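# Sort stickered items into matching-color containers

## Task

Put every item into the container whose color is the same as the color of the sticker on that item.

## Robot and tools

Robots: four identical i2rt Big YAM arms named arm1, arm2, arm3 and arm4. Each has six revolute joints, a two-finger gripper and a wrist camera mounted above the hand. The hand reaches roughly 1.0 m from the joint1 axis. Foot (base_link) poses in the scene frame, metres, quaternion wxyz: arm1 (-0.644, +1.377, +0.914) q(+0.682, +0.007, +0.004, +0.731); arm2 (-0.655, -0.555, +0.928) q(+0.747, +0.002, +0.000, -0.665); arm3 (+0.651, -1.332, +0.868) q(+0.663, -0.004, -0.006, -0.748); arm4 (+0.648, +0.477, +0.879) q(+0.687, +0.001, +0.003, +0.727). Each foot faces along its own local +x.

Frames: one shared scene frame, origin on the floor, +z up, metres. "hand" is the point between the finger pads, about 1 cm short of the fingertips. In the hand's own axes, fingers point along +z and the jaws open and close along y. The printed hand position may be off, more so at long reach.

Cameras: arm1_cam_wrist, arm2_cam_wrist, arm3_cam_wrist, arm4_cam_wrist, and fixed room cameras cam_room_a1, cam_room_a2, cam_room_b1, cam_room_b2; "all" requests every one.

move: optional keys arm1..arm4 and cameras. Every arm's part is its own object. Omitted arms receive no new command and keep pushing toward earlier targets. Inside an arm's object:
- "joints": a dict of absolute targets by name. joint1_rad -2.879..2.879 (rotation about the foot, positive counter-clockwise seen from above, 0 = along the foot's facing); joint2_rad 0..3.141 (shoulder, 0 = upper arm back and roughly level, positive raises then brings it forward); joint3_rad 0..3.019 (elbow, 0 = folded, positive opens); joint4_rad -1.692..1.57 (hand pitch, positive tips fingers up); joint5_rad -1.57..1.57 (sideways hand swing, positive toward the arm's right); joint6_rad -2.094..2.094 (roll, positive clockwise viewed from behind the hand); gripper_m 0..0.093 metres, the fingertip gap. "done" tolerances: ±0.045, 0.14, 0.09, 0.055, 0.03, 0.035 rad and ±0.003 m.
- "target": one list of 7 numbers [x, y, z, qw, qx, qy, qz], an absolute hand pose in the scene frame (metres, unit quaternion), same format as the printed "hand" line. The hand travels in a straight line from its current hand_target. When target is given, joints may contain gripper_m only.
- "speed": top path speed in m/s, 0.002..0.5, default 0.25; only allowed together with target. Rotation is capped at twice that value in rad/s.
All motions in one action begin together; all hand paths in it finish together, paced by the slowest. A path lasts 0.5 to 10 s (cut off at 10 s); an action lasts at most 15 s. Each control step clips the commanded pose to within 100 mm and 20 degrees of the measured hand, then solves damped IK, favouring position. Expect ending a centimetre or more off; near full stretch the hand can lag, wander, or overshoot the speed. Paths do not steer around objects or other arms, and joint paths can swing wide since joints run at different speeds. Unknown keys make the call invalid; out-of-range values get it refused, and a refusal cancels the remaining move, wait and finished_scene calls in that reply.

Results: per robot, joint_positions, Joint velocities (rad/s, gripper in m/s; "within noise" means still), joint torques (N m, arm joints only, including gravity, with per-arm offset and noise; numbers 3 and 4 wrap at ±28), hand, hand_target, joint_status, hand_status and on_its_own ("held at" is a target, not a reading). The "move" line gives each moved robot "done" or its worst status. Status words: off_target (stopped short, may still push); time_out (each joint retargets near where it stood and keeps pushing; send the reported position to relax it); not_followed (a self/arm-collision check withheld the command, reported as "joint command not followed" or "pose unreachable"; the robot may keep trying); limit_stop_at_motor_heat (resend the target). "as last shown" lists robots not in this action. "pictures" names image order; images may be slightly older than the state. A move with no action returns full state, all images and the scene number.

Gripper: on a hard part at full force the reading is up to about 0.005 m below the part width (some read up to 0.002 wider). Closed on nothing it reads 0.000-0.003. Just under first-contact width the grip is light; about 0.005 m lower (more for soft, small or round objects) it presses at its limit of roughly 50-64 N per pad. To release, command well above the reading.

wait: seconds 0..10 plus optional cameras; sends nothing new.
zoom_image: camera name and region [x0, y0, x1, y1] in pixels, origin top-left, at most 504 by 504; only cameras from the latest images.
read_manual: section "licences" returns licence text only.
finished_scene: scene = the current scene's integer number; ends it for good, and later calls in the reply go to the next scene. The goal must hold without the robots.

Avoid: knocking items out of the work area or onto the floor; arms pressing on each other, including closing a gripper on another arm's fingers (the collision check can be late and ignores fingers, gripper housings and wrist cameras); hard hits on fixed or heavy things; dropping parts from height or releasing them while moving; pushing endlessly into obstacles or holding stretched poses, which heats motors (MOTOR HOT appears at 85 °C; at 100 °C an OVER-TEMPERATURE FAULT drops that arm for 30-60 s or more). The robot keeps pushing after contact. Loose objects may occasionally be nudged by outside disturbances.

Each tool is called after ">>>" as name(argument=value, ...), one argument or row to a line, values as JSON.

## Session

>>> move(
)

>>> zoom_image(
  camera="cam_room_b1",
  region=[170, 300, 400, 440],
)

>>> zoom_image(
  camera="cam_room_b2",
  region=[220, 300, 420, 440],
)

Scene clock: 0.00 s.
Joint torques (N m): no reading
Motor temperatures (°C): arm1=[20 23 27 23 21 21 21] | arm2=[23 24 26 22 22 20 23] | arm3=[24 23 23 23 24 23 23] | arm4=[22 21 22 22 24 21 24]
Heat: arm1: hottest joint3_rad 27 °C; arm2: hottest joint3_rad 26 °C; arm3: hottest joint1_rad 24 °C; arm4: hottest joint5_rad 24 °C.
Joint velocities: within noise
arm1.joint_positions: joint1_rad=+0.263 joint2_rad=+0.541 joint3_rad=+1.448 joint4_rad=-1.274 joint5_rad=+0.156 joint6_rad=+0.460 gripper_m=+0.09396
arm1.joint_status: not commanded
arm1.hand: x=-0.6726 y=+1.5709 z=+1.5115 quat_wxyz=(-0.269, +0.505, -0.648, -0.503) (m; scene frame)
arm1.hand_target: x=-0.6710 y=+1.5670 z=+1.5236 quat_wxyz=(-0.273, +0.499, -0.642, -0.514) (m; scene frame)
arm1.hand_status: not commanded
arm2.joint_positions: joint1_rad=+0.198 joint2_rad=+0.259 joint3_rad=+1.632 joint4_rad=-1.245 joint5_rad=-0.167 joint6_rad=+0.724 gripper_m=+0.09396
arm2.joint_status: not commanded
arm2.hand: x=-0.6318 y=-0.5412 z=+1.6271 quat_wxyz=(-0.736, -0.518, -0.413, +0.142) (m; scene frame)
arm2.hand_target: x=-0.6338 y=-0.5350 z=+1.6303 quat_wxyz=(-0.741, -0.512, -0.410, +0.144) (m; scene frame)
arm2.hand_status: not commanded
arm3.joint_positions: joint1_rad=-0.202 joint2_rad=+0.522 joint3_rad=+1.369 joint4_rad=-1.376 joint5_rad=-0.141 joint6_rad=+0.009 gripper_m=+0.09396
arm3.joint_status: not commanded
arm3.hand: x=+0.6119 y=-1.5148 z=+1.4102 quat_wxyz=(-0.346, -0.682, -0.528, +0.369) (m; scene frame)
arm3.hand_target: x=+0.6127 y=-1.5121 z=+1.4202 quat_wxyz=(-0.352, -0.676, -0.525, +0.378) (m; scene frame)
arm3.hand_status: not commanded
arm4.joint_positions: joint1_rad=+0.128 joint2_rad=+0.492 joint3_rad=+1.422 joint4_rad=-1.388 joint5_rad=-0.180 joint6_rad=-0.624 gripper_m=+0.09396
arm4.joint_status: not commanded
arm4.hand: x=+0.5895 y=+0.6391 z=+1.4459 quat_wxyz=(-0.401, +0.802, -0.272, -0.348) (m; scene frame)
arm4.hand_target: x=+0.5903 y=+0.6352 z=+1.4556 quat_wxyz=(-0.410, +0.797, -0.269, -0.353) (m; scene frame)
arm4.hand_status: not commanded
pictures: arm1_cam_wrist, arm2_cam_wrist, arm3_cam_wrist, arm4_cam_wrist, cam_room_a1, cam_room_a2, cam_room_b1, cam_room_b2
Images, in order (width x height): arm1_cam_wrist 672x504, arm2_cam_wrist 672x504, arm3_cam_wrist 672x504, arm4_cam_wrist 672x504, cam_room_a1 672x504, cam_room_a2 672x504, cam_room_b1 672x504, cam_room_b2 672x504.

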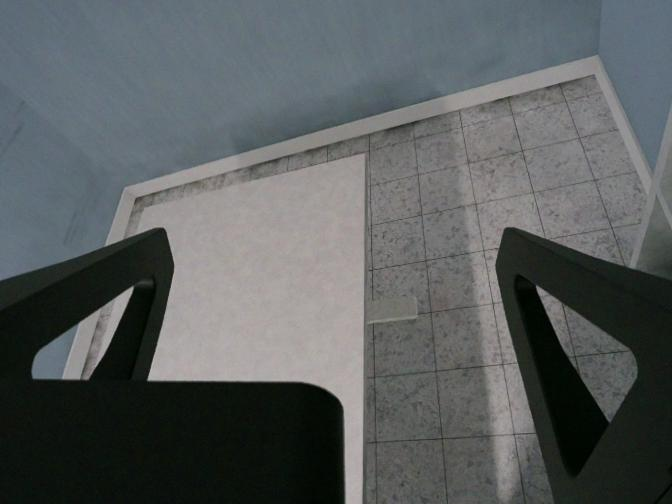

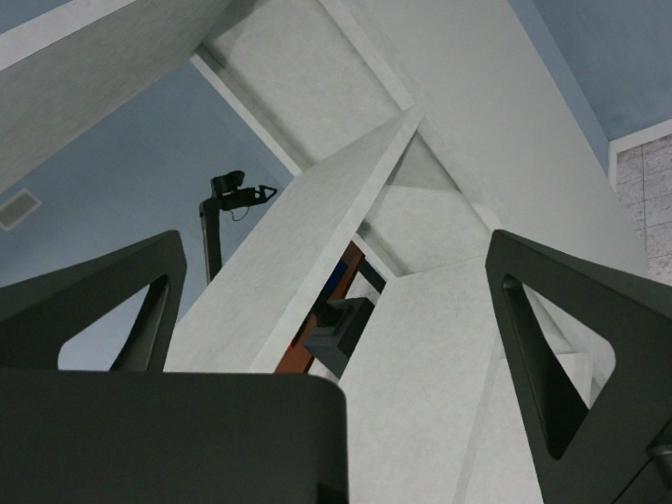

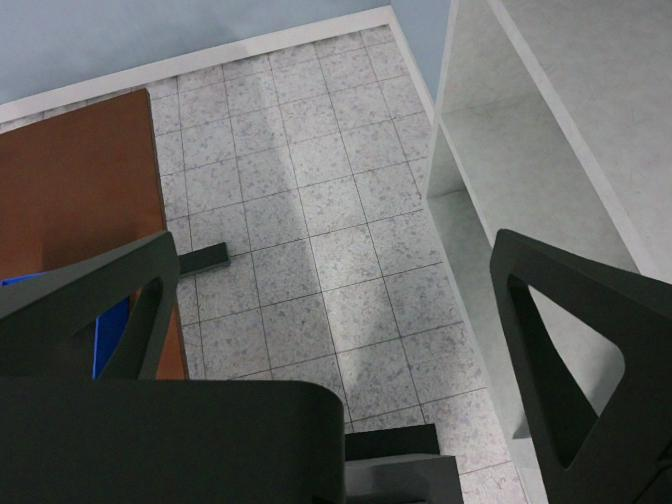

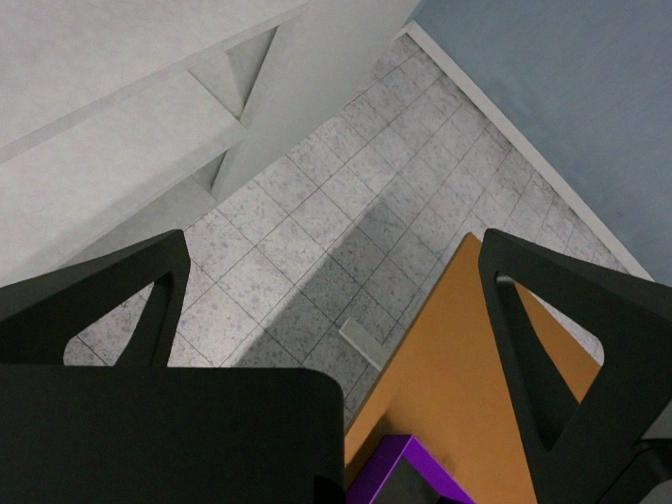

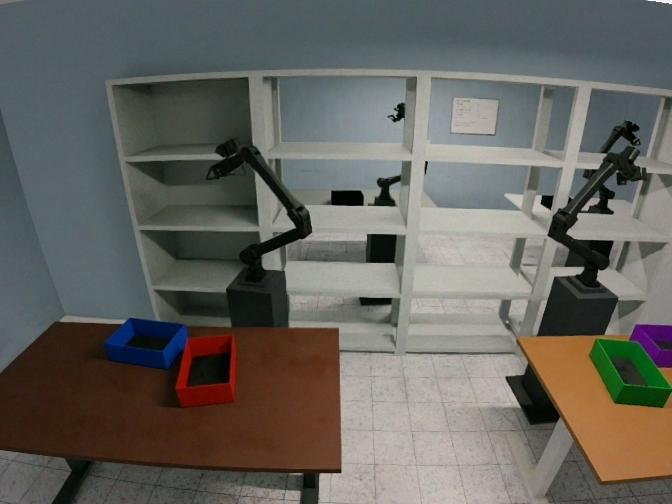

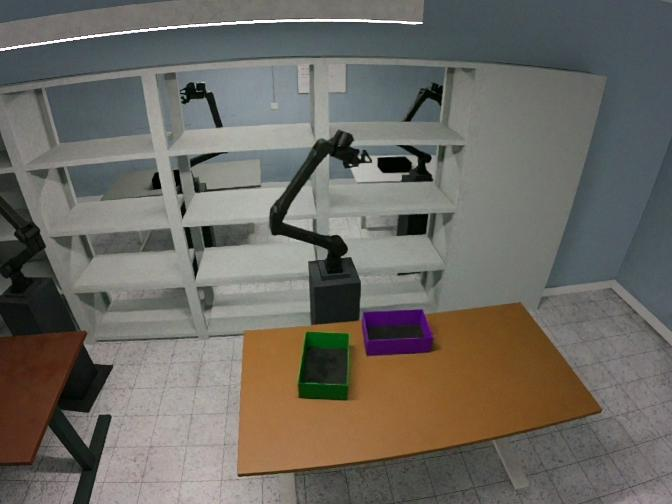

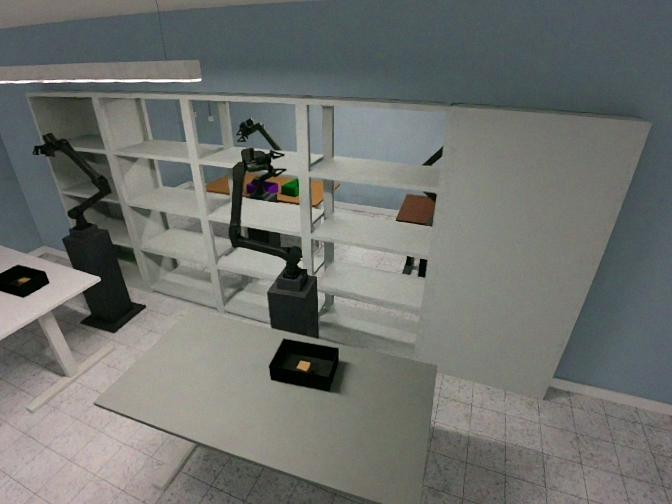

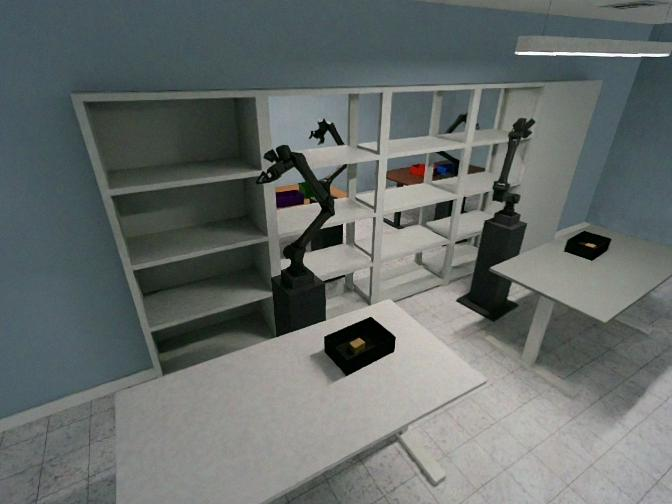

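Scaled by 2.191.

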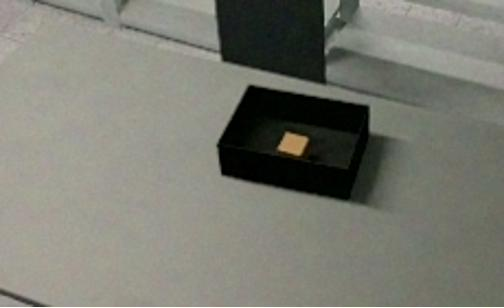

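Scaled by 2.520.

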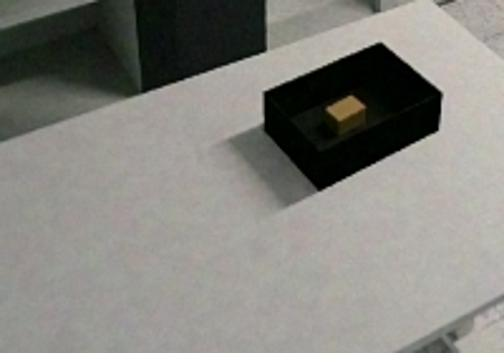

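>>> move(
  arm1={"joints":{"joint1_rad":1.62,"joint2_rad":1.18,"joint3_rad":1.55,"joint4_rad":-1.65,"joint5_rad":0,"joint6_rad":0}},
  arm2={"joints":{"joint1_rad":-1.5,"joint2_rad":1.18,"joint3_rad":1.55,"joint4_rad":-1.65,"joint5_rad":0,"joint6_rad":0}},
)

>>> move(
  arm1={"target":[-1.32,1.25,1.0,0,-0.9659,0,0.2588]},
  arm2={"target":[-1.32,-0.78,1.0,0,-0.9659,0,0.2588]},
  cameras=["arm1_cam_wrist","arm2_cam_wrist"],
)

Scene clock: 9.83 s.
Joint torques (N m): arm1=[-1.14 -5.42 12.38 0.36 0.07 -0.06] | arm2=[0.79 -10.7 11.28 0.75 0.01 -0.08] | arm3=[1.32 3.6 9.02 1.95 -0.05 -0.06] | arm4=[0.79 4.66 7.87 1.43 -0.02 0.08]
Motor temperatures (°C): arm1=[20 23 28 23 21 21 21] | arm2=[23 24 26 22 22 20 23] | arm3=[24 23 24 23 24 23 23] | arm4=[22 21 23 22 24 21 24]
Heat: arm1: hottest joint3_rad 28 °C; arm2: hottest joint3_rad 26 °C; arm3: hottest joint1_rad 24 °C; arm4: hottest joint5_rad 24 °C.
move: arm1 done; arm2 done
Joint velocities: within noise
arm1.joint_positions: joint1_rad=+1.617 joint2_rad=+1.186 joint3_rad=+1.527 joint4_rad=-1.641 joint5_rad=-0.001 joint6_rad=+0.007 gripper_m=+0.09398
arm1.joint_status: all done
arm1.hand: x=-1.0040 y=+1.3343 z=+1.3151 quat_wxyz=(+0.007, +0.988, +0.054, -0.142) (m; scene frame)
arm1.hand_target: x=-1.0024 y=+1.3335 z=+1.3266 quat_wxyz=(+0.007, +0.987, +0.058, -0.152) (m; scene frame)
arm1.hand_status: not commanded
arm2.joint_positions: joint1_rad=-1.500 joint2_rad=+1.194 joint3_rad=+1.542 joint4_rad=-1.637 joint5_rad=-0.001 joint6_rad=+0.015 gripper_m=+0.09399
arm2.joint_status: all done
arm2.hand: x=-1.0230 y=-0.6259 z=+1.3268 quat_wxyz=(-0.013, -0.987, -0.086, +0.138) (m; scene frame)
arm2.hand_target: x=-1.0171 y=-0.6247 z=+1.3342 quat_wxyz=(-0.012, -0.985, -0.093, +0.143) (m; scene frame)
arm2.hand_status: not commanded
arm3, arm4: as last shown
pictures: none

Scene clock: 12.53 s.
Joint torques (N m): arm1=[-1.08 -15.85 15.38 1.58 0.2 0.17] | arm2=[1.32 -19.72 14.98 2.21 0.34 0.21] | arm3=[1.14 3.49 9.01 1.94 -0.04 -0.06] | arm4=[0.73 4.72 7.83 1.51 0.01 0.09]
Motor temperatures (°C): arm1=[20 23 28 23 21 21 21] | arm2=[23 24 27 22 22 20 23] | arm3=[24 23 25 23 24 23 23] | arm4=[22 21 23 22 24 21 24]
Heat: arm1: hottest joint3_rad 28 °C; arm2: hottest joint3_rad 27 °C; arm3: hottest joint3_rad 25 °C; arm4: hottest joint5_rad 24 °C.
move: arm1 off_target; arm2 off_target
Joint velocities: within noise
arm1.joint_positions: joint1_rad=+1.703 joint2_rad=+1.944 joint3_rad=+1.443 joint4_rad=-0.643 joint5_rad=+0.097 joint6_rad=+0.179 gripper_m=+0.09398
arm1.joint_status: not commanded
arm1.hand: x=-1.2934 y=+1.2622 z=+0.9736 quat_wxyz=(-0.008, +0.974, +0.001, -0.224) (m; scene frame)
arm1.hand_target: x=-1.3176 y=+1.2504 z=+1.0010 quat_wxyz=(+0.000, +0.966, +0.000, -0.259) (m; scene frame)
arm1.hand_status: off_target (0.039 m and 4.2 deg from the pose sent, 0.454 m and 15.0 deg at the start)
arm2.joint_positions: joint1_rad=-1.324 joint2_rad=+1.962 joint3_rad=+1.494 joint4_rad=-0.656 joint5_rad=+0.176 joint6_rad=+0.311 gripper_m=+0.09399
arm2.joint_status: not commanded
arm2.hand: x=-1.2979 y=-0.7671 z=+0.9875 quat_wxyz=(+0.009, -0.972, -0.006, +0.236) (m; scene frame)
arm2.hand_target: x=-1.3184 y=-0.7795 z=+1.0005 quat_wxyz=(+0.000, -0.966, +0.000, +0.259) (m; scene frame)
arm2.hand_status: off_target (0.028 m and 3.0 deg from the pose sent, 0.468 m and 17.2 deg at the start)
arm3, arm4: as last shown
pictures: arm1_cam_wrist, arm2_cam_wrist
Images, in order (width x height): arm1_cam_wrist 672x504, arm2_cam_wrist 672x504.

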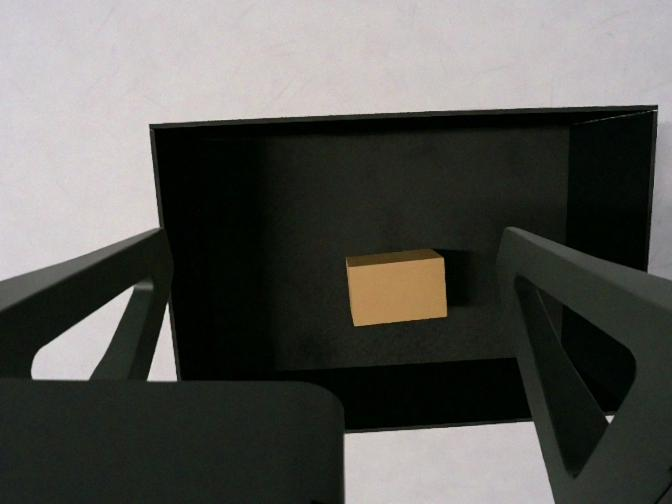

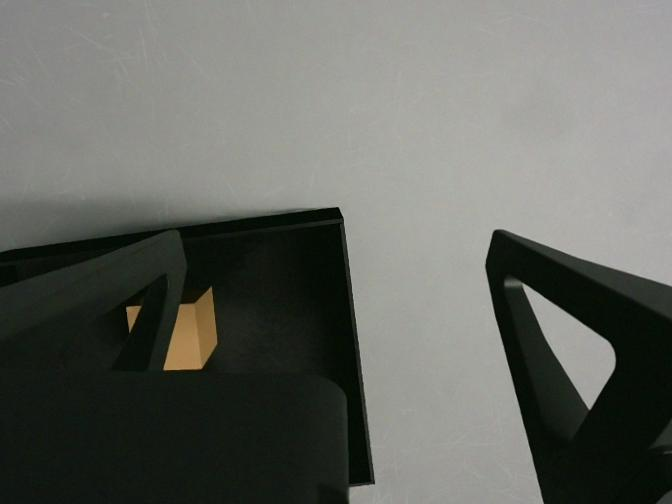

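>>> move(
  arm1={"target":[-1.26,1.295,0.91,0.0113,-0.965,0.0421,0.2586]},
  arm2={"target":[-1.26,-0.88,0.97,0,-0.9659,0,0.2588]},
  cameras=["arm1_cam_wrist","arm2_cam_wrist"],
)

Scene clock: 21.00 s.
Joint torques (N m): arm1=[-2.2 -14.04 9.69 1.78 0.18 0.12] | arm2=[0.62 -18.61 10.89 2.29 0.39 0.21] | arm3=[1.38 3.6 9.02 1.94 -0.04 -0.07] | arm4=[0.38 4.37 7.82 1.43 0.02 0.09]
Motor temperatures (°C): arm1=[20 24 29 23 21 21 21] | arm2=[23 25 30 22 22 20 23] | arm3=[24 23 25 23 24 23 23] | arm4=[22 21 24 22 24 21 24]
Heat: arm1: hottest joint3_rad 29 °C; arm2: hottest joint3_rad 30 °C; arm3: hottest joint3_rad 25 °C; arm4: hottest joint3_rad 24 °C.
move: arm1 off_target; arm2 off_target
Joint velocities: within noise
arm1.joint_positions: joint1_rad=+1.675 joint2_rad=+1.939 joint3_rad=+1.190 joint4_rad=-0.358 joint5_rad=+0.120 joint6_rad=+0.216 gripper_m=+0.09398
arm1.joint_status: not commanded
arm1.hand: x=-1.2500 y=+1.2934 z=+0.9017 quat_wxyz=(-0.014, +0.969, -0.035, -0.244) (m; scene frame)
arm1.hand_target: x=-1.2598 y=+1.2950 z=+0.9102 quat_wxyz=(-0.011, +0.965, -0.042, -0.259) (m; scene frame)
arm1.hand_status: off_target (0.013 m and 2.0 deg from the pose sent, 0.079 m and 6.4 deg at the start)
arm2.joint_positions: joint1_rad=-1.124 joint2_rad=+1.968 joint3_rad=+1.494 joint4_rad=-0.625 joint5_rad=+0.264 joint6_rad=+0.484 gripper_m=+0.09399
arm2.joint_status: not commanded
arm2.hand: x=-1.2552 y=-0.8803 z=+0.9891 quat_wxyz=(-0.003, -0.965, -0.008, +0.264) (m; scene frame)
arm2.hand_target: x=-1.2593 y=-0.8798 z=+0.9703 quat_wxyz=(+0.000, -0.966, +0.000, +0.259) (m; scene frame)
arm2.hand_status: off_target (0.020 m and 1.2 deg from the pose sent, 0.120 m and 3.0 deg at the start)
arm3, arm4: as last shown
pictures: arm1_cam_wrist, arm2_cam_wrist
Images, in order (width x height): arm1_cam_wrist 672x504, arm2_cam_wrist 672x504.

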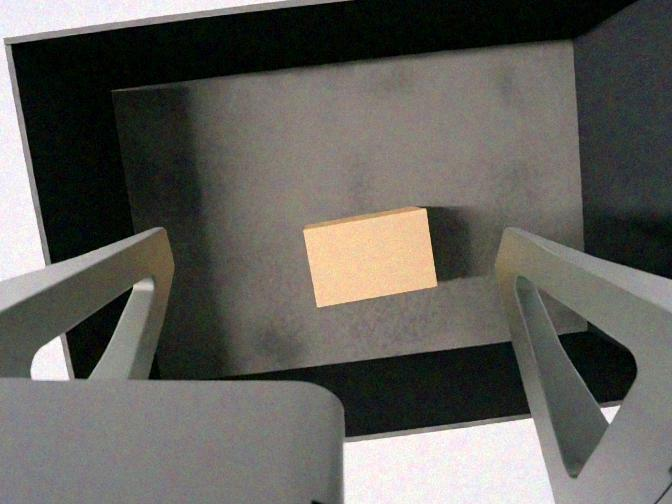

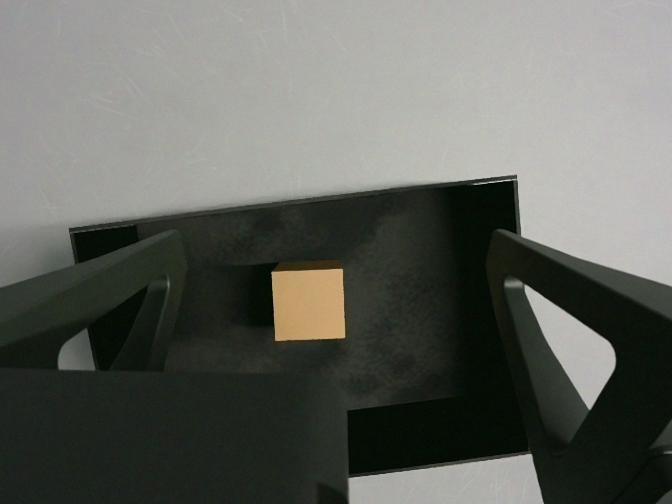

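>>> move(
  arm1={"target":[-1.236,1.312,0.81,-0.0079,-0.9655,-0.0295,0.2588]},
  arm2={"target":[-1.225,-0.893,0.84,0,-0.9659,0,0.2588]},
  cameras=["arm1_cam_wrist","arm2_cam_wrist"],
)

Scene clock: 34.47 s.
Joint torques (N m): arm1=[-2.78 -15.03 7.31 1.66 -0.01 -0.08] | arm2=[0.91 -21.3 8.39 2.26 0.43 0.2] | arm3=[1.2 3.66 9.01 1.94 -0.04 -0.06] | arm4=[1.2 4.6 7.87 1.7 0.03 0.09]
Motor temperatures (°C): arm1=[20 24 30 23 21 21 21] | arm2=[23 25 31 22 22 20 23] | arm3=[24 23 26 23 24 23 23] | arm4=[22 21 25 22 24 21 24]
Heat: arm1: hottest joint3_rad 30 °C; arm2: hottest joint3_rad 31 °C; arm3: hottest joint3_rad 26 °C; arm4: hottest joint3_rad 25 °C.
move: arm1 off_target; arm2 done
Joint velocities: within noise
arm1.joint_positions: joint1_rad=+1.627 joint2_rad=+2.092 joint3_rad=+1.078 joint4_rad=-0.076 joint5_rad=+0.027 joint6_rad=+0.060 gripper_m=+0.09398
arm1.joint_status: not commanded
arm1.hand: x=-1.2275 y=+1.3098 z=+0.8039 quat_wxyz=(+0.007, +0.969, +0.028, -0.246) (m; scene frame)
arm1.hand_target: x=-1.2359 y=+1.3121 z=+0.8101 quat_wxyz=(+0.008, +0.965, +0.029, -0.259) (m; scene frame)
arm1.hand_status: off_target (0.011 m and 1.5 deg from the pose sent, 0.095 m and 8.0 deg at the start)
arm2.joint_positions: joint1_rad=-1.078 joint2_rad=+2.156 joint3_rad=+1.368 joint4_rad=-0.343 joint5_rad=+0.286 joint6_rad=+0.531 gripper_m=+0.09399
arm2.joint_status: not commanded
arm2.hand: x=-1.2241 y=-0.8919 z=+0.8457 quat_wxyz=(+0.002, -0.967, -0.007, +0.256) (m; scene frame)
arm2.hand_target: x=-1.2250 y=-0.8929 z=+0.8401 quat_wxyz=(+0.000, -0.966, +0.000, +0.259) (m; scene frame)
arm2.hand_status: done (0.006 m and 0.9 deg from the pose sent, 0.153 m and 1.1 deg at the start)
arm3, arm4: as last shown
pictures: arm1_cam_wrist, arm2_cam_wrist
Images, in order (width x height): arm1_cam_wrist 672x504, arm2_cam_wrist 672x504.

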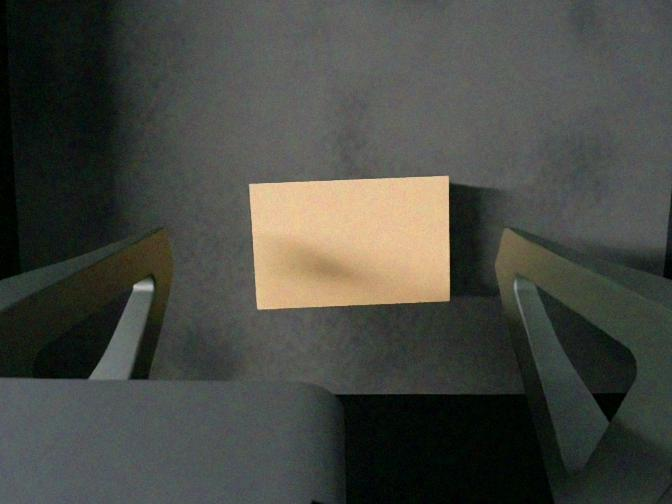

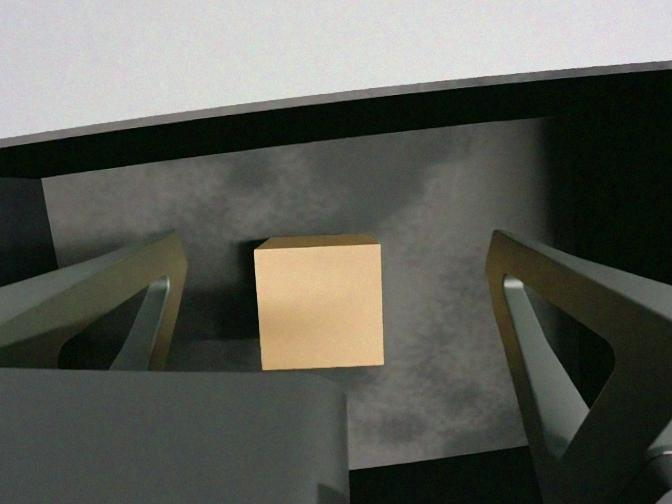

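>>> move(
  arm1={"target":[-1.22,1.32,0.752,-0.0079,-0.9655,-0.0295,0.2588],"speed":0.12},
  arm2={"target":[-1.203,-0.897,0.772,0,-0.9659,0,0.2588]},
  cameras=["arm1_cam_wrist","arm2_cam_wrist"],
)

Scene clock: 41.47 s.
Joint torques (N m): arm1=[-2.84 -13.33 5.29 1.85 0.1 -0.04] | arm2=[1.2 -20.31 7.1 2.3 0.45 0.22] | arm3=[1.26 3.72 9.03 1.94 -0.03 -0.07] | arm4=[0.91 4.54 7.69 1.4 0 0.09]
Motor temperatures (°C): arm1=[20 25 30 23 21 21 21] | arm2=[23 25 30 22 22 20 23] | arm3=[24 23 26 23 24 23 23] | arm4=[22 22 25 22 24 21 24]
Heat: arm1: hottest joint3_rad 30 °C; arm2: hottest joint3_rad 30 °C; arm3: hottest joint3_rad 26 °C; arm4: hottest joint3_rad 25 °C.
move: arm1 done; arm2 off_target
Joint velocities: within noise
arm1.joint_positions: joint1_rad=+1.619 joint2_rad=+2.190 joint3_rad=+1.054 joint4_rad=+0.076 joint5_rad=+0.018 joint6_rad=+0.050 gripper_m=+0.09398
arm1.joint_status: not commanded
arm1.hand: x=-1.2214 y=+1.3137 z=+0.7592 quat_wxyz=(+0.011, +0.965, +0.031, -0.260) (m; scene frame)
arm1.hand_target: x=-1.2198 y=+1.3201 z=+0.7521 quat_wxyz=(+0.008, +0.965, +0.029, -0.259) (m; scene frame)
arm1.hand_status: done (0.010 m and 0.4 deg from the pose sent, 0.053 m and 1.5 deg at the start)
arm2.joint_positions: joint1_rad=-1.055 joint2_rad=+2.257 joint3_rad=+1.333 joint4_rad=-0.202 joint5_rad=+0.298 joint6_rad=+0.557 gripper_m=+0.09399
arm2.joint_status: not commanded
arm2.hand: x=-1.2075 y=-0.8964 z=+0.7843 quat_wxyz=(-0.001, -0.965, -0.004, +0.261) (m; scene frame)
arm2.hand_target: x=-1.2029 y=-0.8967 z=+0.7723 quat_wxyz=(+0.000, -0.966, +0.000, +0.259) (m; scene frame)
arm2.hand_status: off_target (0.013 m and 0.5 deg from the pose sent, 0.077 m and 0.9 deg at the start)
arm3, arm4: as last shown
pictures: arm1_cam_wrist, arm2_cam_wrist
Images, in order (width x height): arm1_cam_wrist 672x504, arm2_cam_wrist 672x504.

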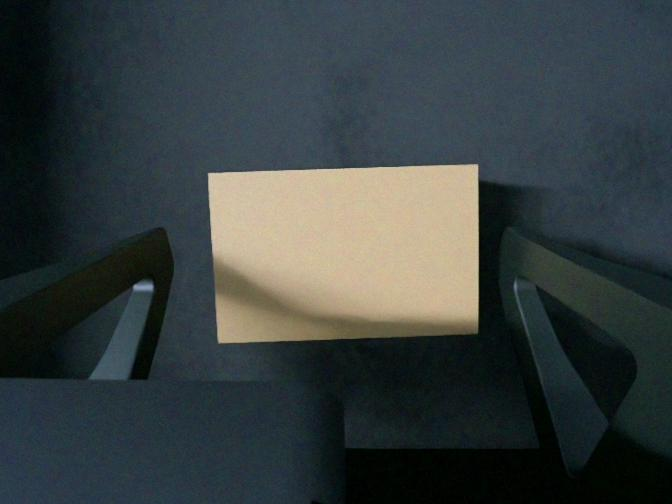

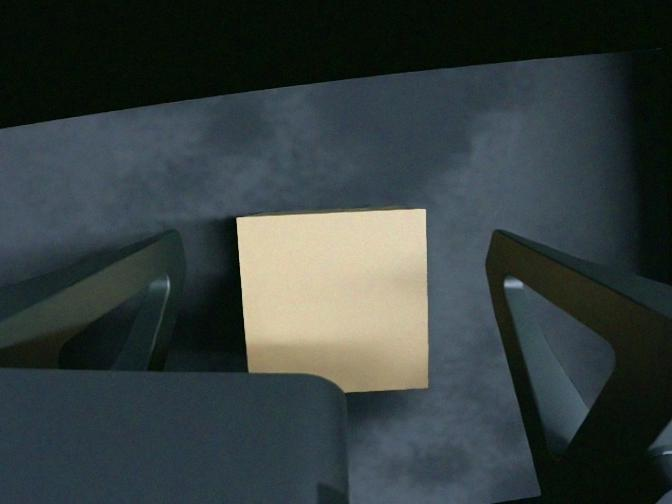

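>>> move(
  arm1={"joints":{"gripper_m":0.045}},
  arm2={"target":[-1.195,-0.897,0.76,0,-0.9659,0,0.2588],"speed":0.1},
)

>>> move(
  arm2={"joints":{"gripper_m":0.03}},
  cameras=["arm1_cam_wrist","arm2_cam_wrist"],
)

Scene clock: 45.67 s.
Joint torques (N m): arm1=[-2.61 -13.45 5.16 1.84 0.05 -0.03] | arm2=[1.49 -19.08 6.37 2.33 0.45 0.22] | arm3=[1.26 3.78 9.03 1.96 -0.04 -0.06] | arm4=[0.85 4.19 7.72 1.43 0 0.09]
Motor temperatures (°C): arm1=[20 25 30 23 21 21 21] | arm2=[23 25 30 22 22 20 23] | arm3=[24 23 27 23 24 23 23] | arm4=[22 22 26 22 24 21 24]
Heat: arm1: hottest joint3_rad 30 °C; arm2: hottest joint3_rad 30 °C; arm3: hottest joint3_rad 27 °C; arm4: hottest joint3_rad 26 °C.
move: arm1 off_target; arm2 off_target
Joint velocities: within noise
arm1.joint_positions: joint1_rad=+1.619 joint2_rad=+2.190 joint3_rad=+1.054 joint4_rad=+0.076 joint5_rad=+0.019 joint6_rad=+0.049 gripper_m=+0.06857
arm1.joint_status: gripper_m off_target (ended at +0.06861, target +0.04500)
arm1.hand: x=-1.2214 y=+1.3137 z=+0.7592 quat_wxyz=(+0.010, +0.965, +0.031, -0.260) (m; scene frame)
arm1.hand_target: x=-1.2198 y=+1.3200 z=+0.7520 quat_wxyz=(+0.008, +0.966, +0.029, -0.259) (m; scene frame)
arm1.hand_status: not commanded
arm2.joint_positions: joint1_rad=-1.051 joint2_rad=+2.257 joint3_rad=+1.323 joint4_rad=-0.173 joint5_rad=+0.301 joint6_rad=+0.565 gripper_m=+0.09399
arm2.joint_status: not commanded
arm2.hand: x=-1.2072 y=-0.8989 z=+0.7843 quat_wxyz=(-0.006, -0.963, -0.001, +0.269) (m; scene frame)
arm2.hand_target: x=-1.1945 y=-0.8965 z=+0.7609 quat_wxyz=(+0.000, -0.966, +0.000, +0.259) (m; scene frame)
arm2.hand_status: off_target (0.027 m and 1.4 deg from the pose sent, 0.027 m and 0.5 deg at the start)
arm3, arm4: as last shown
pictures: none

Scene clock: 46.30 s.
Joint torques (N m): arm1=[-2.78 -13.51 5.27 1.72 0.06 -0.06] | arm2=[1.61 -19.14 6.37 2.33 0.42 0.2] | arm3=[1.14 3.55 9.03 1.92 -0.04 -0.06] | arm4=[0.67 4.66 7.76 1.52 -0.01 0.09]
Motor temperatures (°C): arm1=[20 25 30 23 21 21 21] | arm2=[23 25 30 22 22 20 23] | arm3=[24 23 27 23 24 23 23] | arm4=[22 22 26 22 24 21 24]
Heat: arm1: hottest joint3_rad 30 °C; arm2: hottest joint3_rad 30 °C; arm3: hottest joint3_rad 27 °C; arm4: hottest joint3_rad 26 °C.
move: arm2 off_target
Joint velocities: within noise
arm1, arm3, arm4: as last shown
arm2.joint_positions: joint1_rad=-1.051 joint2_rad=+2.257 joint3_rad=+1.323 joint4_rad=-0.173 joint5_rad=+0.302 joint6_rad=+0.566 gripper_m=+0.05249
arm2.joint_status: gripper_m off_target (ended at +0.05252, target +0.03000)
arm2.hand: x=-1.2074 y=-0.8989 z=+0.7843 quat_wxyz=(-0.006, -0.963, +0.000, +0.269) (m; scene frame)
arm2.hand_target: x=-1.1946 y=-0.8964 z=+0.7609 quat_wxyz=(+0.000, -0.966, +0.000, +0.259) (m; scene frame)
arm2.hand_status: not commanded
pictures: arm1_cam_wrist, arm2_cam_wrist
Images, in order (width x height): arm1_cam_wrist 672x504, arm2_cam_wrist 672x504.

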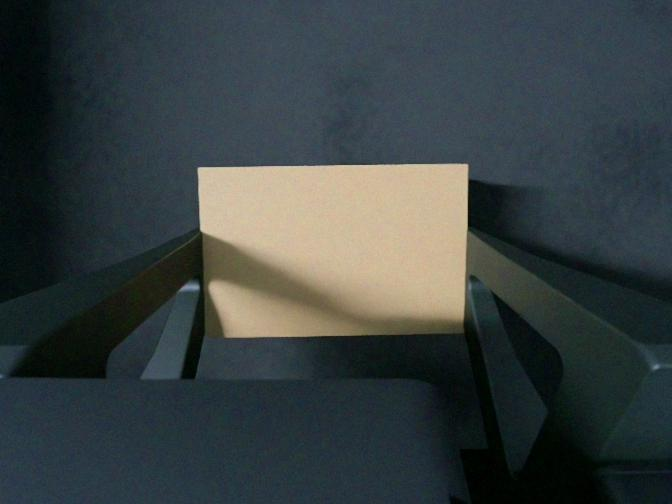

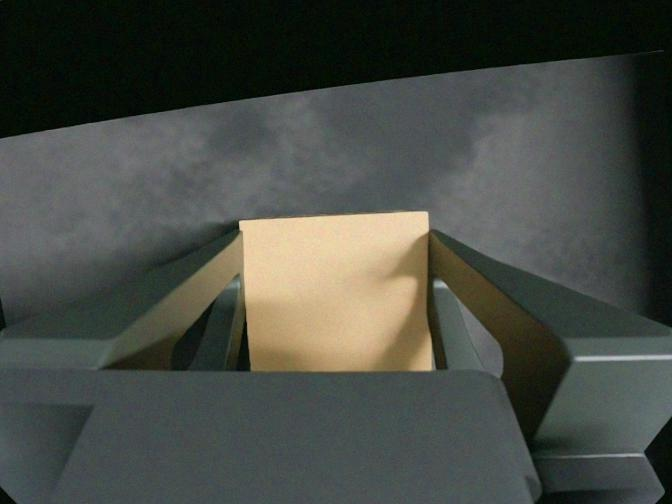

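>>> move(
  arm1={"target":[-1.15,1.32,1.0,-0.0079,-0.9655,-0.0295,0.2588]},
  arm2={"target":[-1.13,-0.88,1.0,0,-0.9659,0,0.2588]},
)

>>> move(
  arm1={"joints":{"joint1_rad":1.62,"joint2_rad":1.2,"joint3_rad":1.5,"joint4_rad":0.0,"joint5_rad":0,"joint6_rad":0}},
  arm2={"joints":{"joint1_rad":-1.4,"joint2_rad":1.2,"joint3_rad":1.5,"joint4_rad":0.0,"joint5_rad":0,"joint6_rad":0}},
  cameras=["cam_room_b1","cam_room_b2"],
)

Scene clock: 56.70 s.
Joint torques (N m): arm1=[-1.44 -9.76 10.92 0.87 0.11 0.11] | arm2=[1.44 -17.49 9.32 1.09 0.48 0.22] | arm3=[1.32 3.72 9.06 1.94 -0.04 -0.05] | arm4=[0.79 4.6 7.84 1.5 0.02 0.1]
Motor temperatures (°C): arm1=[20 25 30 23 21 21 22] | arm2=[23 26 29 22 22 20 23] | arm3=[24 23 27 23 24 23 23] | arm4=[22 22 26 22 24 21 24]
Heat: arm1: hottest joint3_rad 30 °C; arm2: hottest joint3_rad 29 °C; arm3: hottest joint3_rad 27 °C; arm4: hottest joint3_rad 26 °C.
move: arm1 done; arm2 done
Joint velocities: within noise
arm1.joint_positions: joint1_rad=+1.619 joint2_rad=+1.533 joint3_rad=+0.916 joint4_rad=-0.452 joint5_rad=+0.024 joint6_rad=+0.050 gripper_m=+0.06857
arm1.joint_status: not commanded
arm1.hand: x=-1.1457 y=+1.3226 z=+0.9945 quat_wxyz=(+0.007, +0.966, +0.030, -0.256) (m; scene frame)
arm1.hand_target: x=-1.1499 y=+1.3201 z=+1.0000 quat_wxyz=(+0.008, +0.965, +0.030, -0.259) (m; scene frame)
arm1.hand_status: done (0.007 m and 0.4 deg from the pose sent, 0.251 m and 0.4 deg at the start)
arm2.joint_positions: joint1_rad=-0.999 joint2_rad=+1.733 joint3_rad=+1.186 joint4_rad=-0.584 joint5_rad=+0.322 joint6_rad=+0.613 gripper_m=+0.05249
arm2.joint_status: not commanded
arm2.hand: x=-1.1366 y=-0.8802 z=+1.0045 quat_wxyz=(-0.004, -0.964, -0.002, +0.265) (m; scene frame)
arm2.hand_target: x=-1.1301 y=-0.8800 z=+1.0001 quat_wxyz=(+0.000, -0.966, +0.000, +0.259) (m; scene frame)
arm2.hand_status: done (0.008 m and 0.9 deg from the pose sent, 0.230 m and 1.4 deg at the start)
arm3.joint_positions: joint1_rad=-0.202 joint2_rad=+0.522 joint3_rad=+1.369 joint4_rad=-1.376 joint5_rad=-0.141 joint6_rad=+0.009 gripper_m=+0.09396
arm3.joint_status: not commanded
arm3.hand: x=+0.6119 y=-1.5148 z=+1.4102 quat_wxyz=(-0.346, -0.682, -0.528, +0.369) (m; scene frame)
arm3.hand_target: x=+0.6127 y=-1.5121 z=+1.4202 quat_wxyz=(-0.352, -0.676, -0.525, +0.378) (m; scene frame)
arm3.hand_status: not commanded
arm4.joint_positions: joint1_rad=+0.128 joint2_rad=+0.492 joint3_rad=+1.422 joint4_rad=-1.388 joint5_rad=-0.180 joint6_rad=-0.624 gripper_m=+0.09396
arm4.joint_status: not commanded
arm4.hand: x=+0.5895 y=+0.6391 z=+1.4459 quat_wxyz=(-0.401, +0.802, -0.272, -0.348) (m; scene frame)
arm4.hand_target: x=+0.5903 y=+0.6352 z=+1.4556 quat_wxyz=(-0.410, +0.797, -0.269, -0.353) (m; scene frame)
arm4.hand_status: not commanded
pictures: none

Scene clock: 58.43 s.
Joint torques (N m): arm1=[-2.02 -7.77 12.93 1.5 -0.05 -0.07] | arm2=[0.85 -12.04 12.22 2.3 -0.08 -0.08] | arm3=[1.32 3.72 9.01 1.92 -0.04 -0.06] | arm4=[0.44 4.13 7.82 1.5 -0.01 0.08]
Motor temperatures (°C): arm1=[20 25 30 23 21 21 22] | arm2=[23 26 30 22 22 20 23] | arm3=[24 23 27 23 24 23 23] | arm4=[22 22 26 22 24 21 24]
Heat: arm1: hottest joint3_rad 30 °C; arm2: hottest joint3_rad 30 °C; arm3: hottest joint3_rad 27 °C; arm4: hottest joint3_rad 26 °C.
move: arm1 done; arm2 done
Joint velocities: within noise
arm1.joint_positions: joint1_rad=+1.619 joint2_rad=+1.213 joint3_rad=+1.484 joint4_rad=+0.002 joint5_rad=+0.002 joint6_rad=+0.008 gripper_m=+0.06857
arm1.joint_status: all done
arm1.hand: x=-1.1890 y=+1.3108 z=+1.6008 quat_wxyz=(+0.048, +0.597, +0.034, -0.800) (m; scene frame)
arm1.hand_target: x=-1.1791 y=+1.3112 z=+1.6164 quat_wxyz=(+0.046, +0.586, +0.036, -0.808) (m; scene frame)
arm1.hand_status: not commanded
arm2.joint_positions: joint1_rad=-1.401 joint2_rad=+1.212 joint3_rad=+1.494 joint4_rad=+0.002 joint5_rad=+0.002 joint6_rad=+0.015 gripper_m=+0.05249
arm2.joint_status: all done
arm2.hand: x=-1.1912 y=-0.7146 z=+1.6113 quat_wxyz=(-0.119, -0.595, -0.082, +0.790) (m; scene frame)
arm2.hand_target: x=-1.1840 y=-0.7131 z=+1.6207 quat_wxyz=(-0.114, -0.588, -0.086, +0.796) (m; scene frame)
arm2.hand_status: not commanded
arm3, arm4: as last shown
pictures: cam_room_b1, cam_room_b2
Images, in order (width x height): cam_room_b1 672x504, cam_room_b2 672x504.

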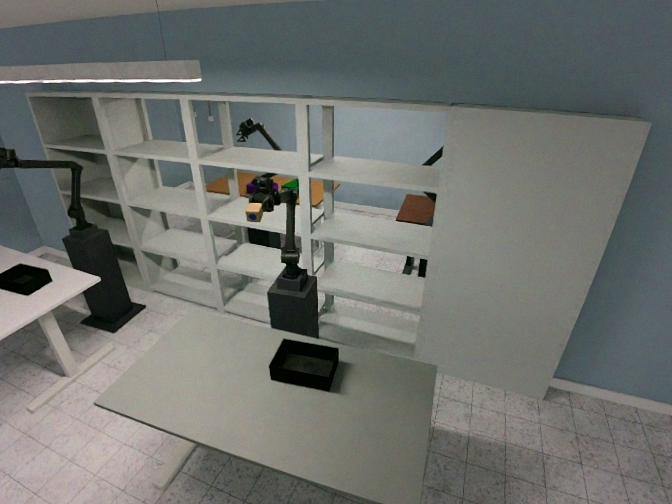

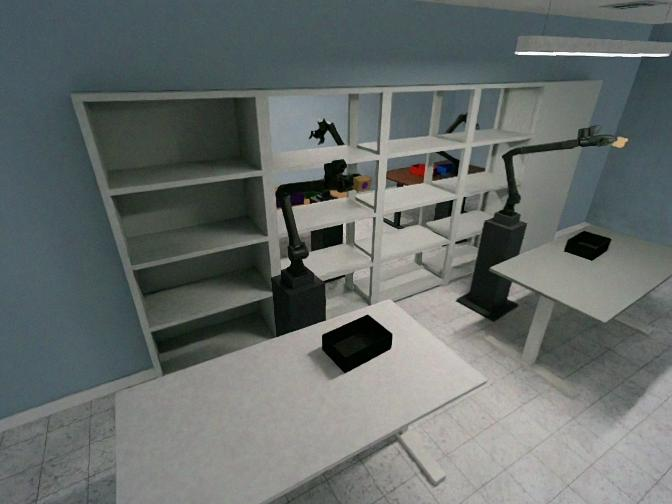

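>>> zoom_image(
  camera="cam_room_b1",
  region=[230, 190, 290, 235],
)

>>> zoom_image(
  camera="cam_room_b2",
  region=[330, 160, 390, 205],
)

>>> zoom_image(
  camera="cam_room_b2",
  region=[590, 120, 650, 165],
)

Scaled by 8.400.

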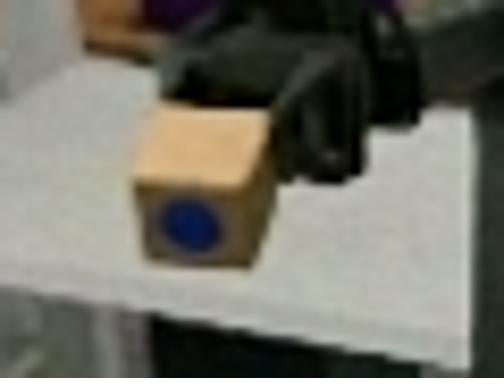

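Scaled by 8.400.

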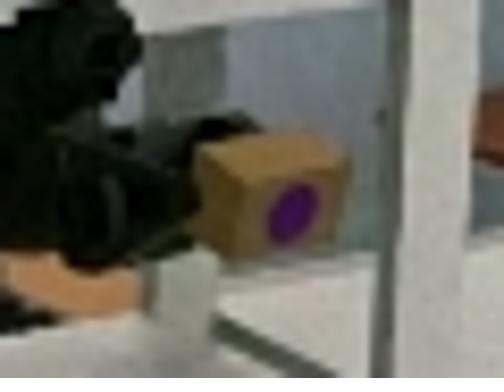

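Scaled by 8.400.

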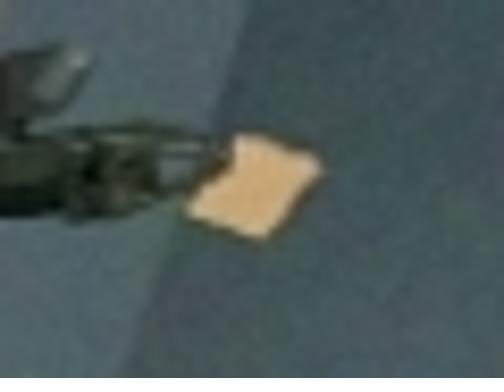

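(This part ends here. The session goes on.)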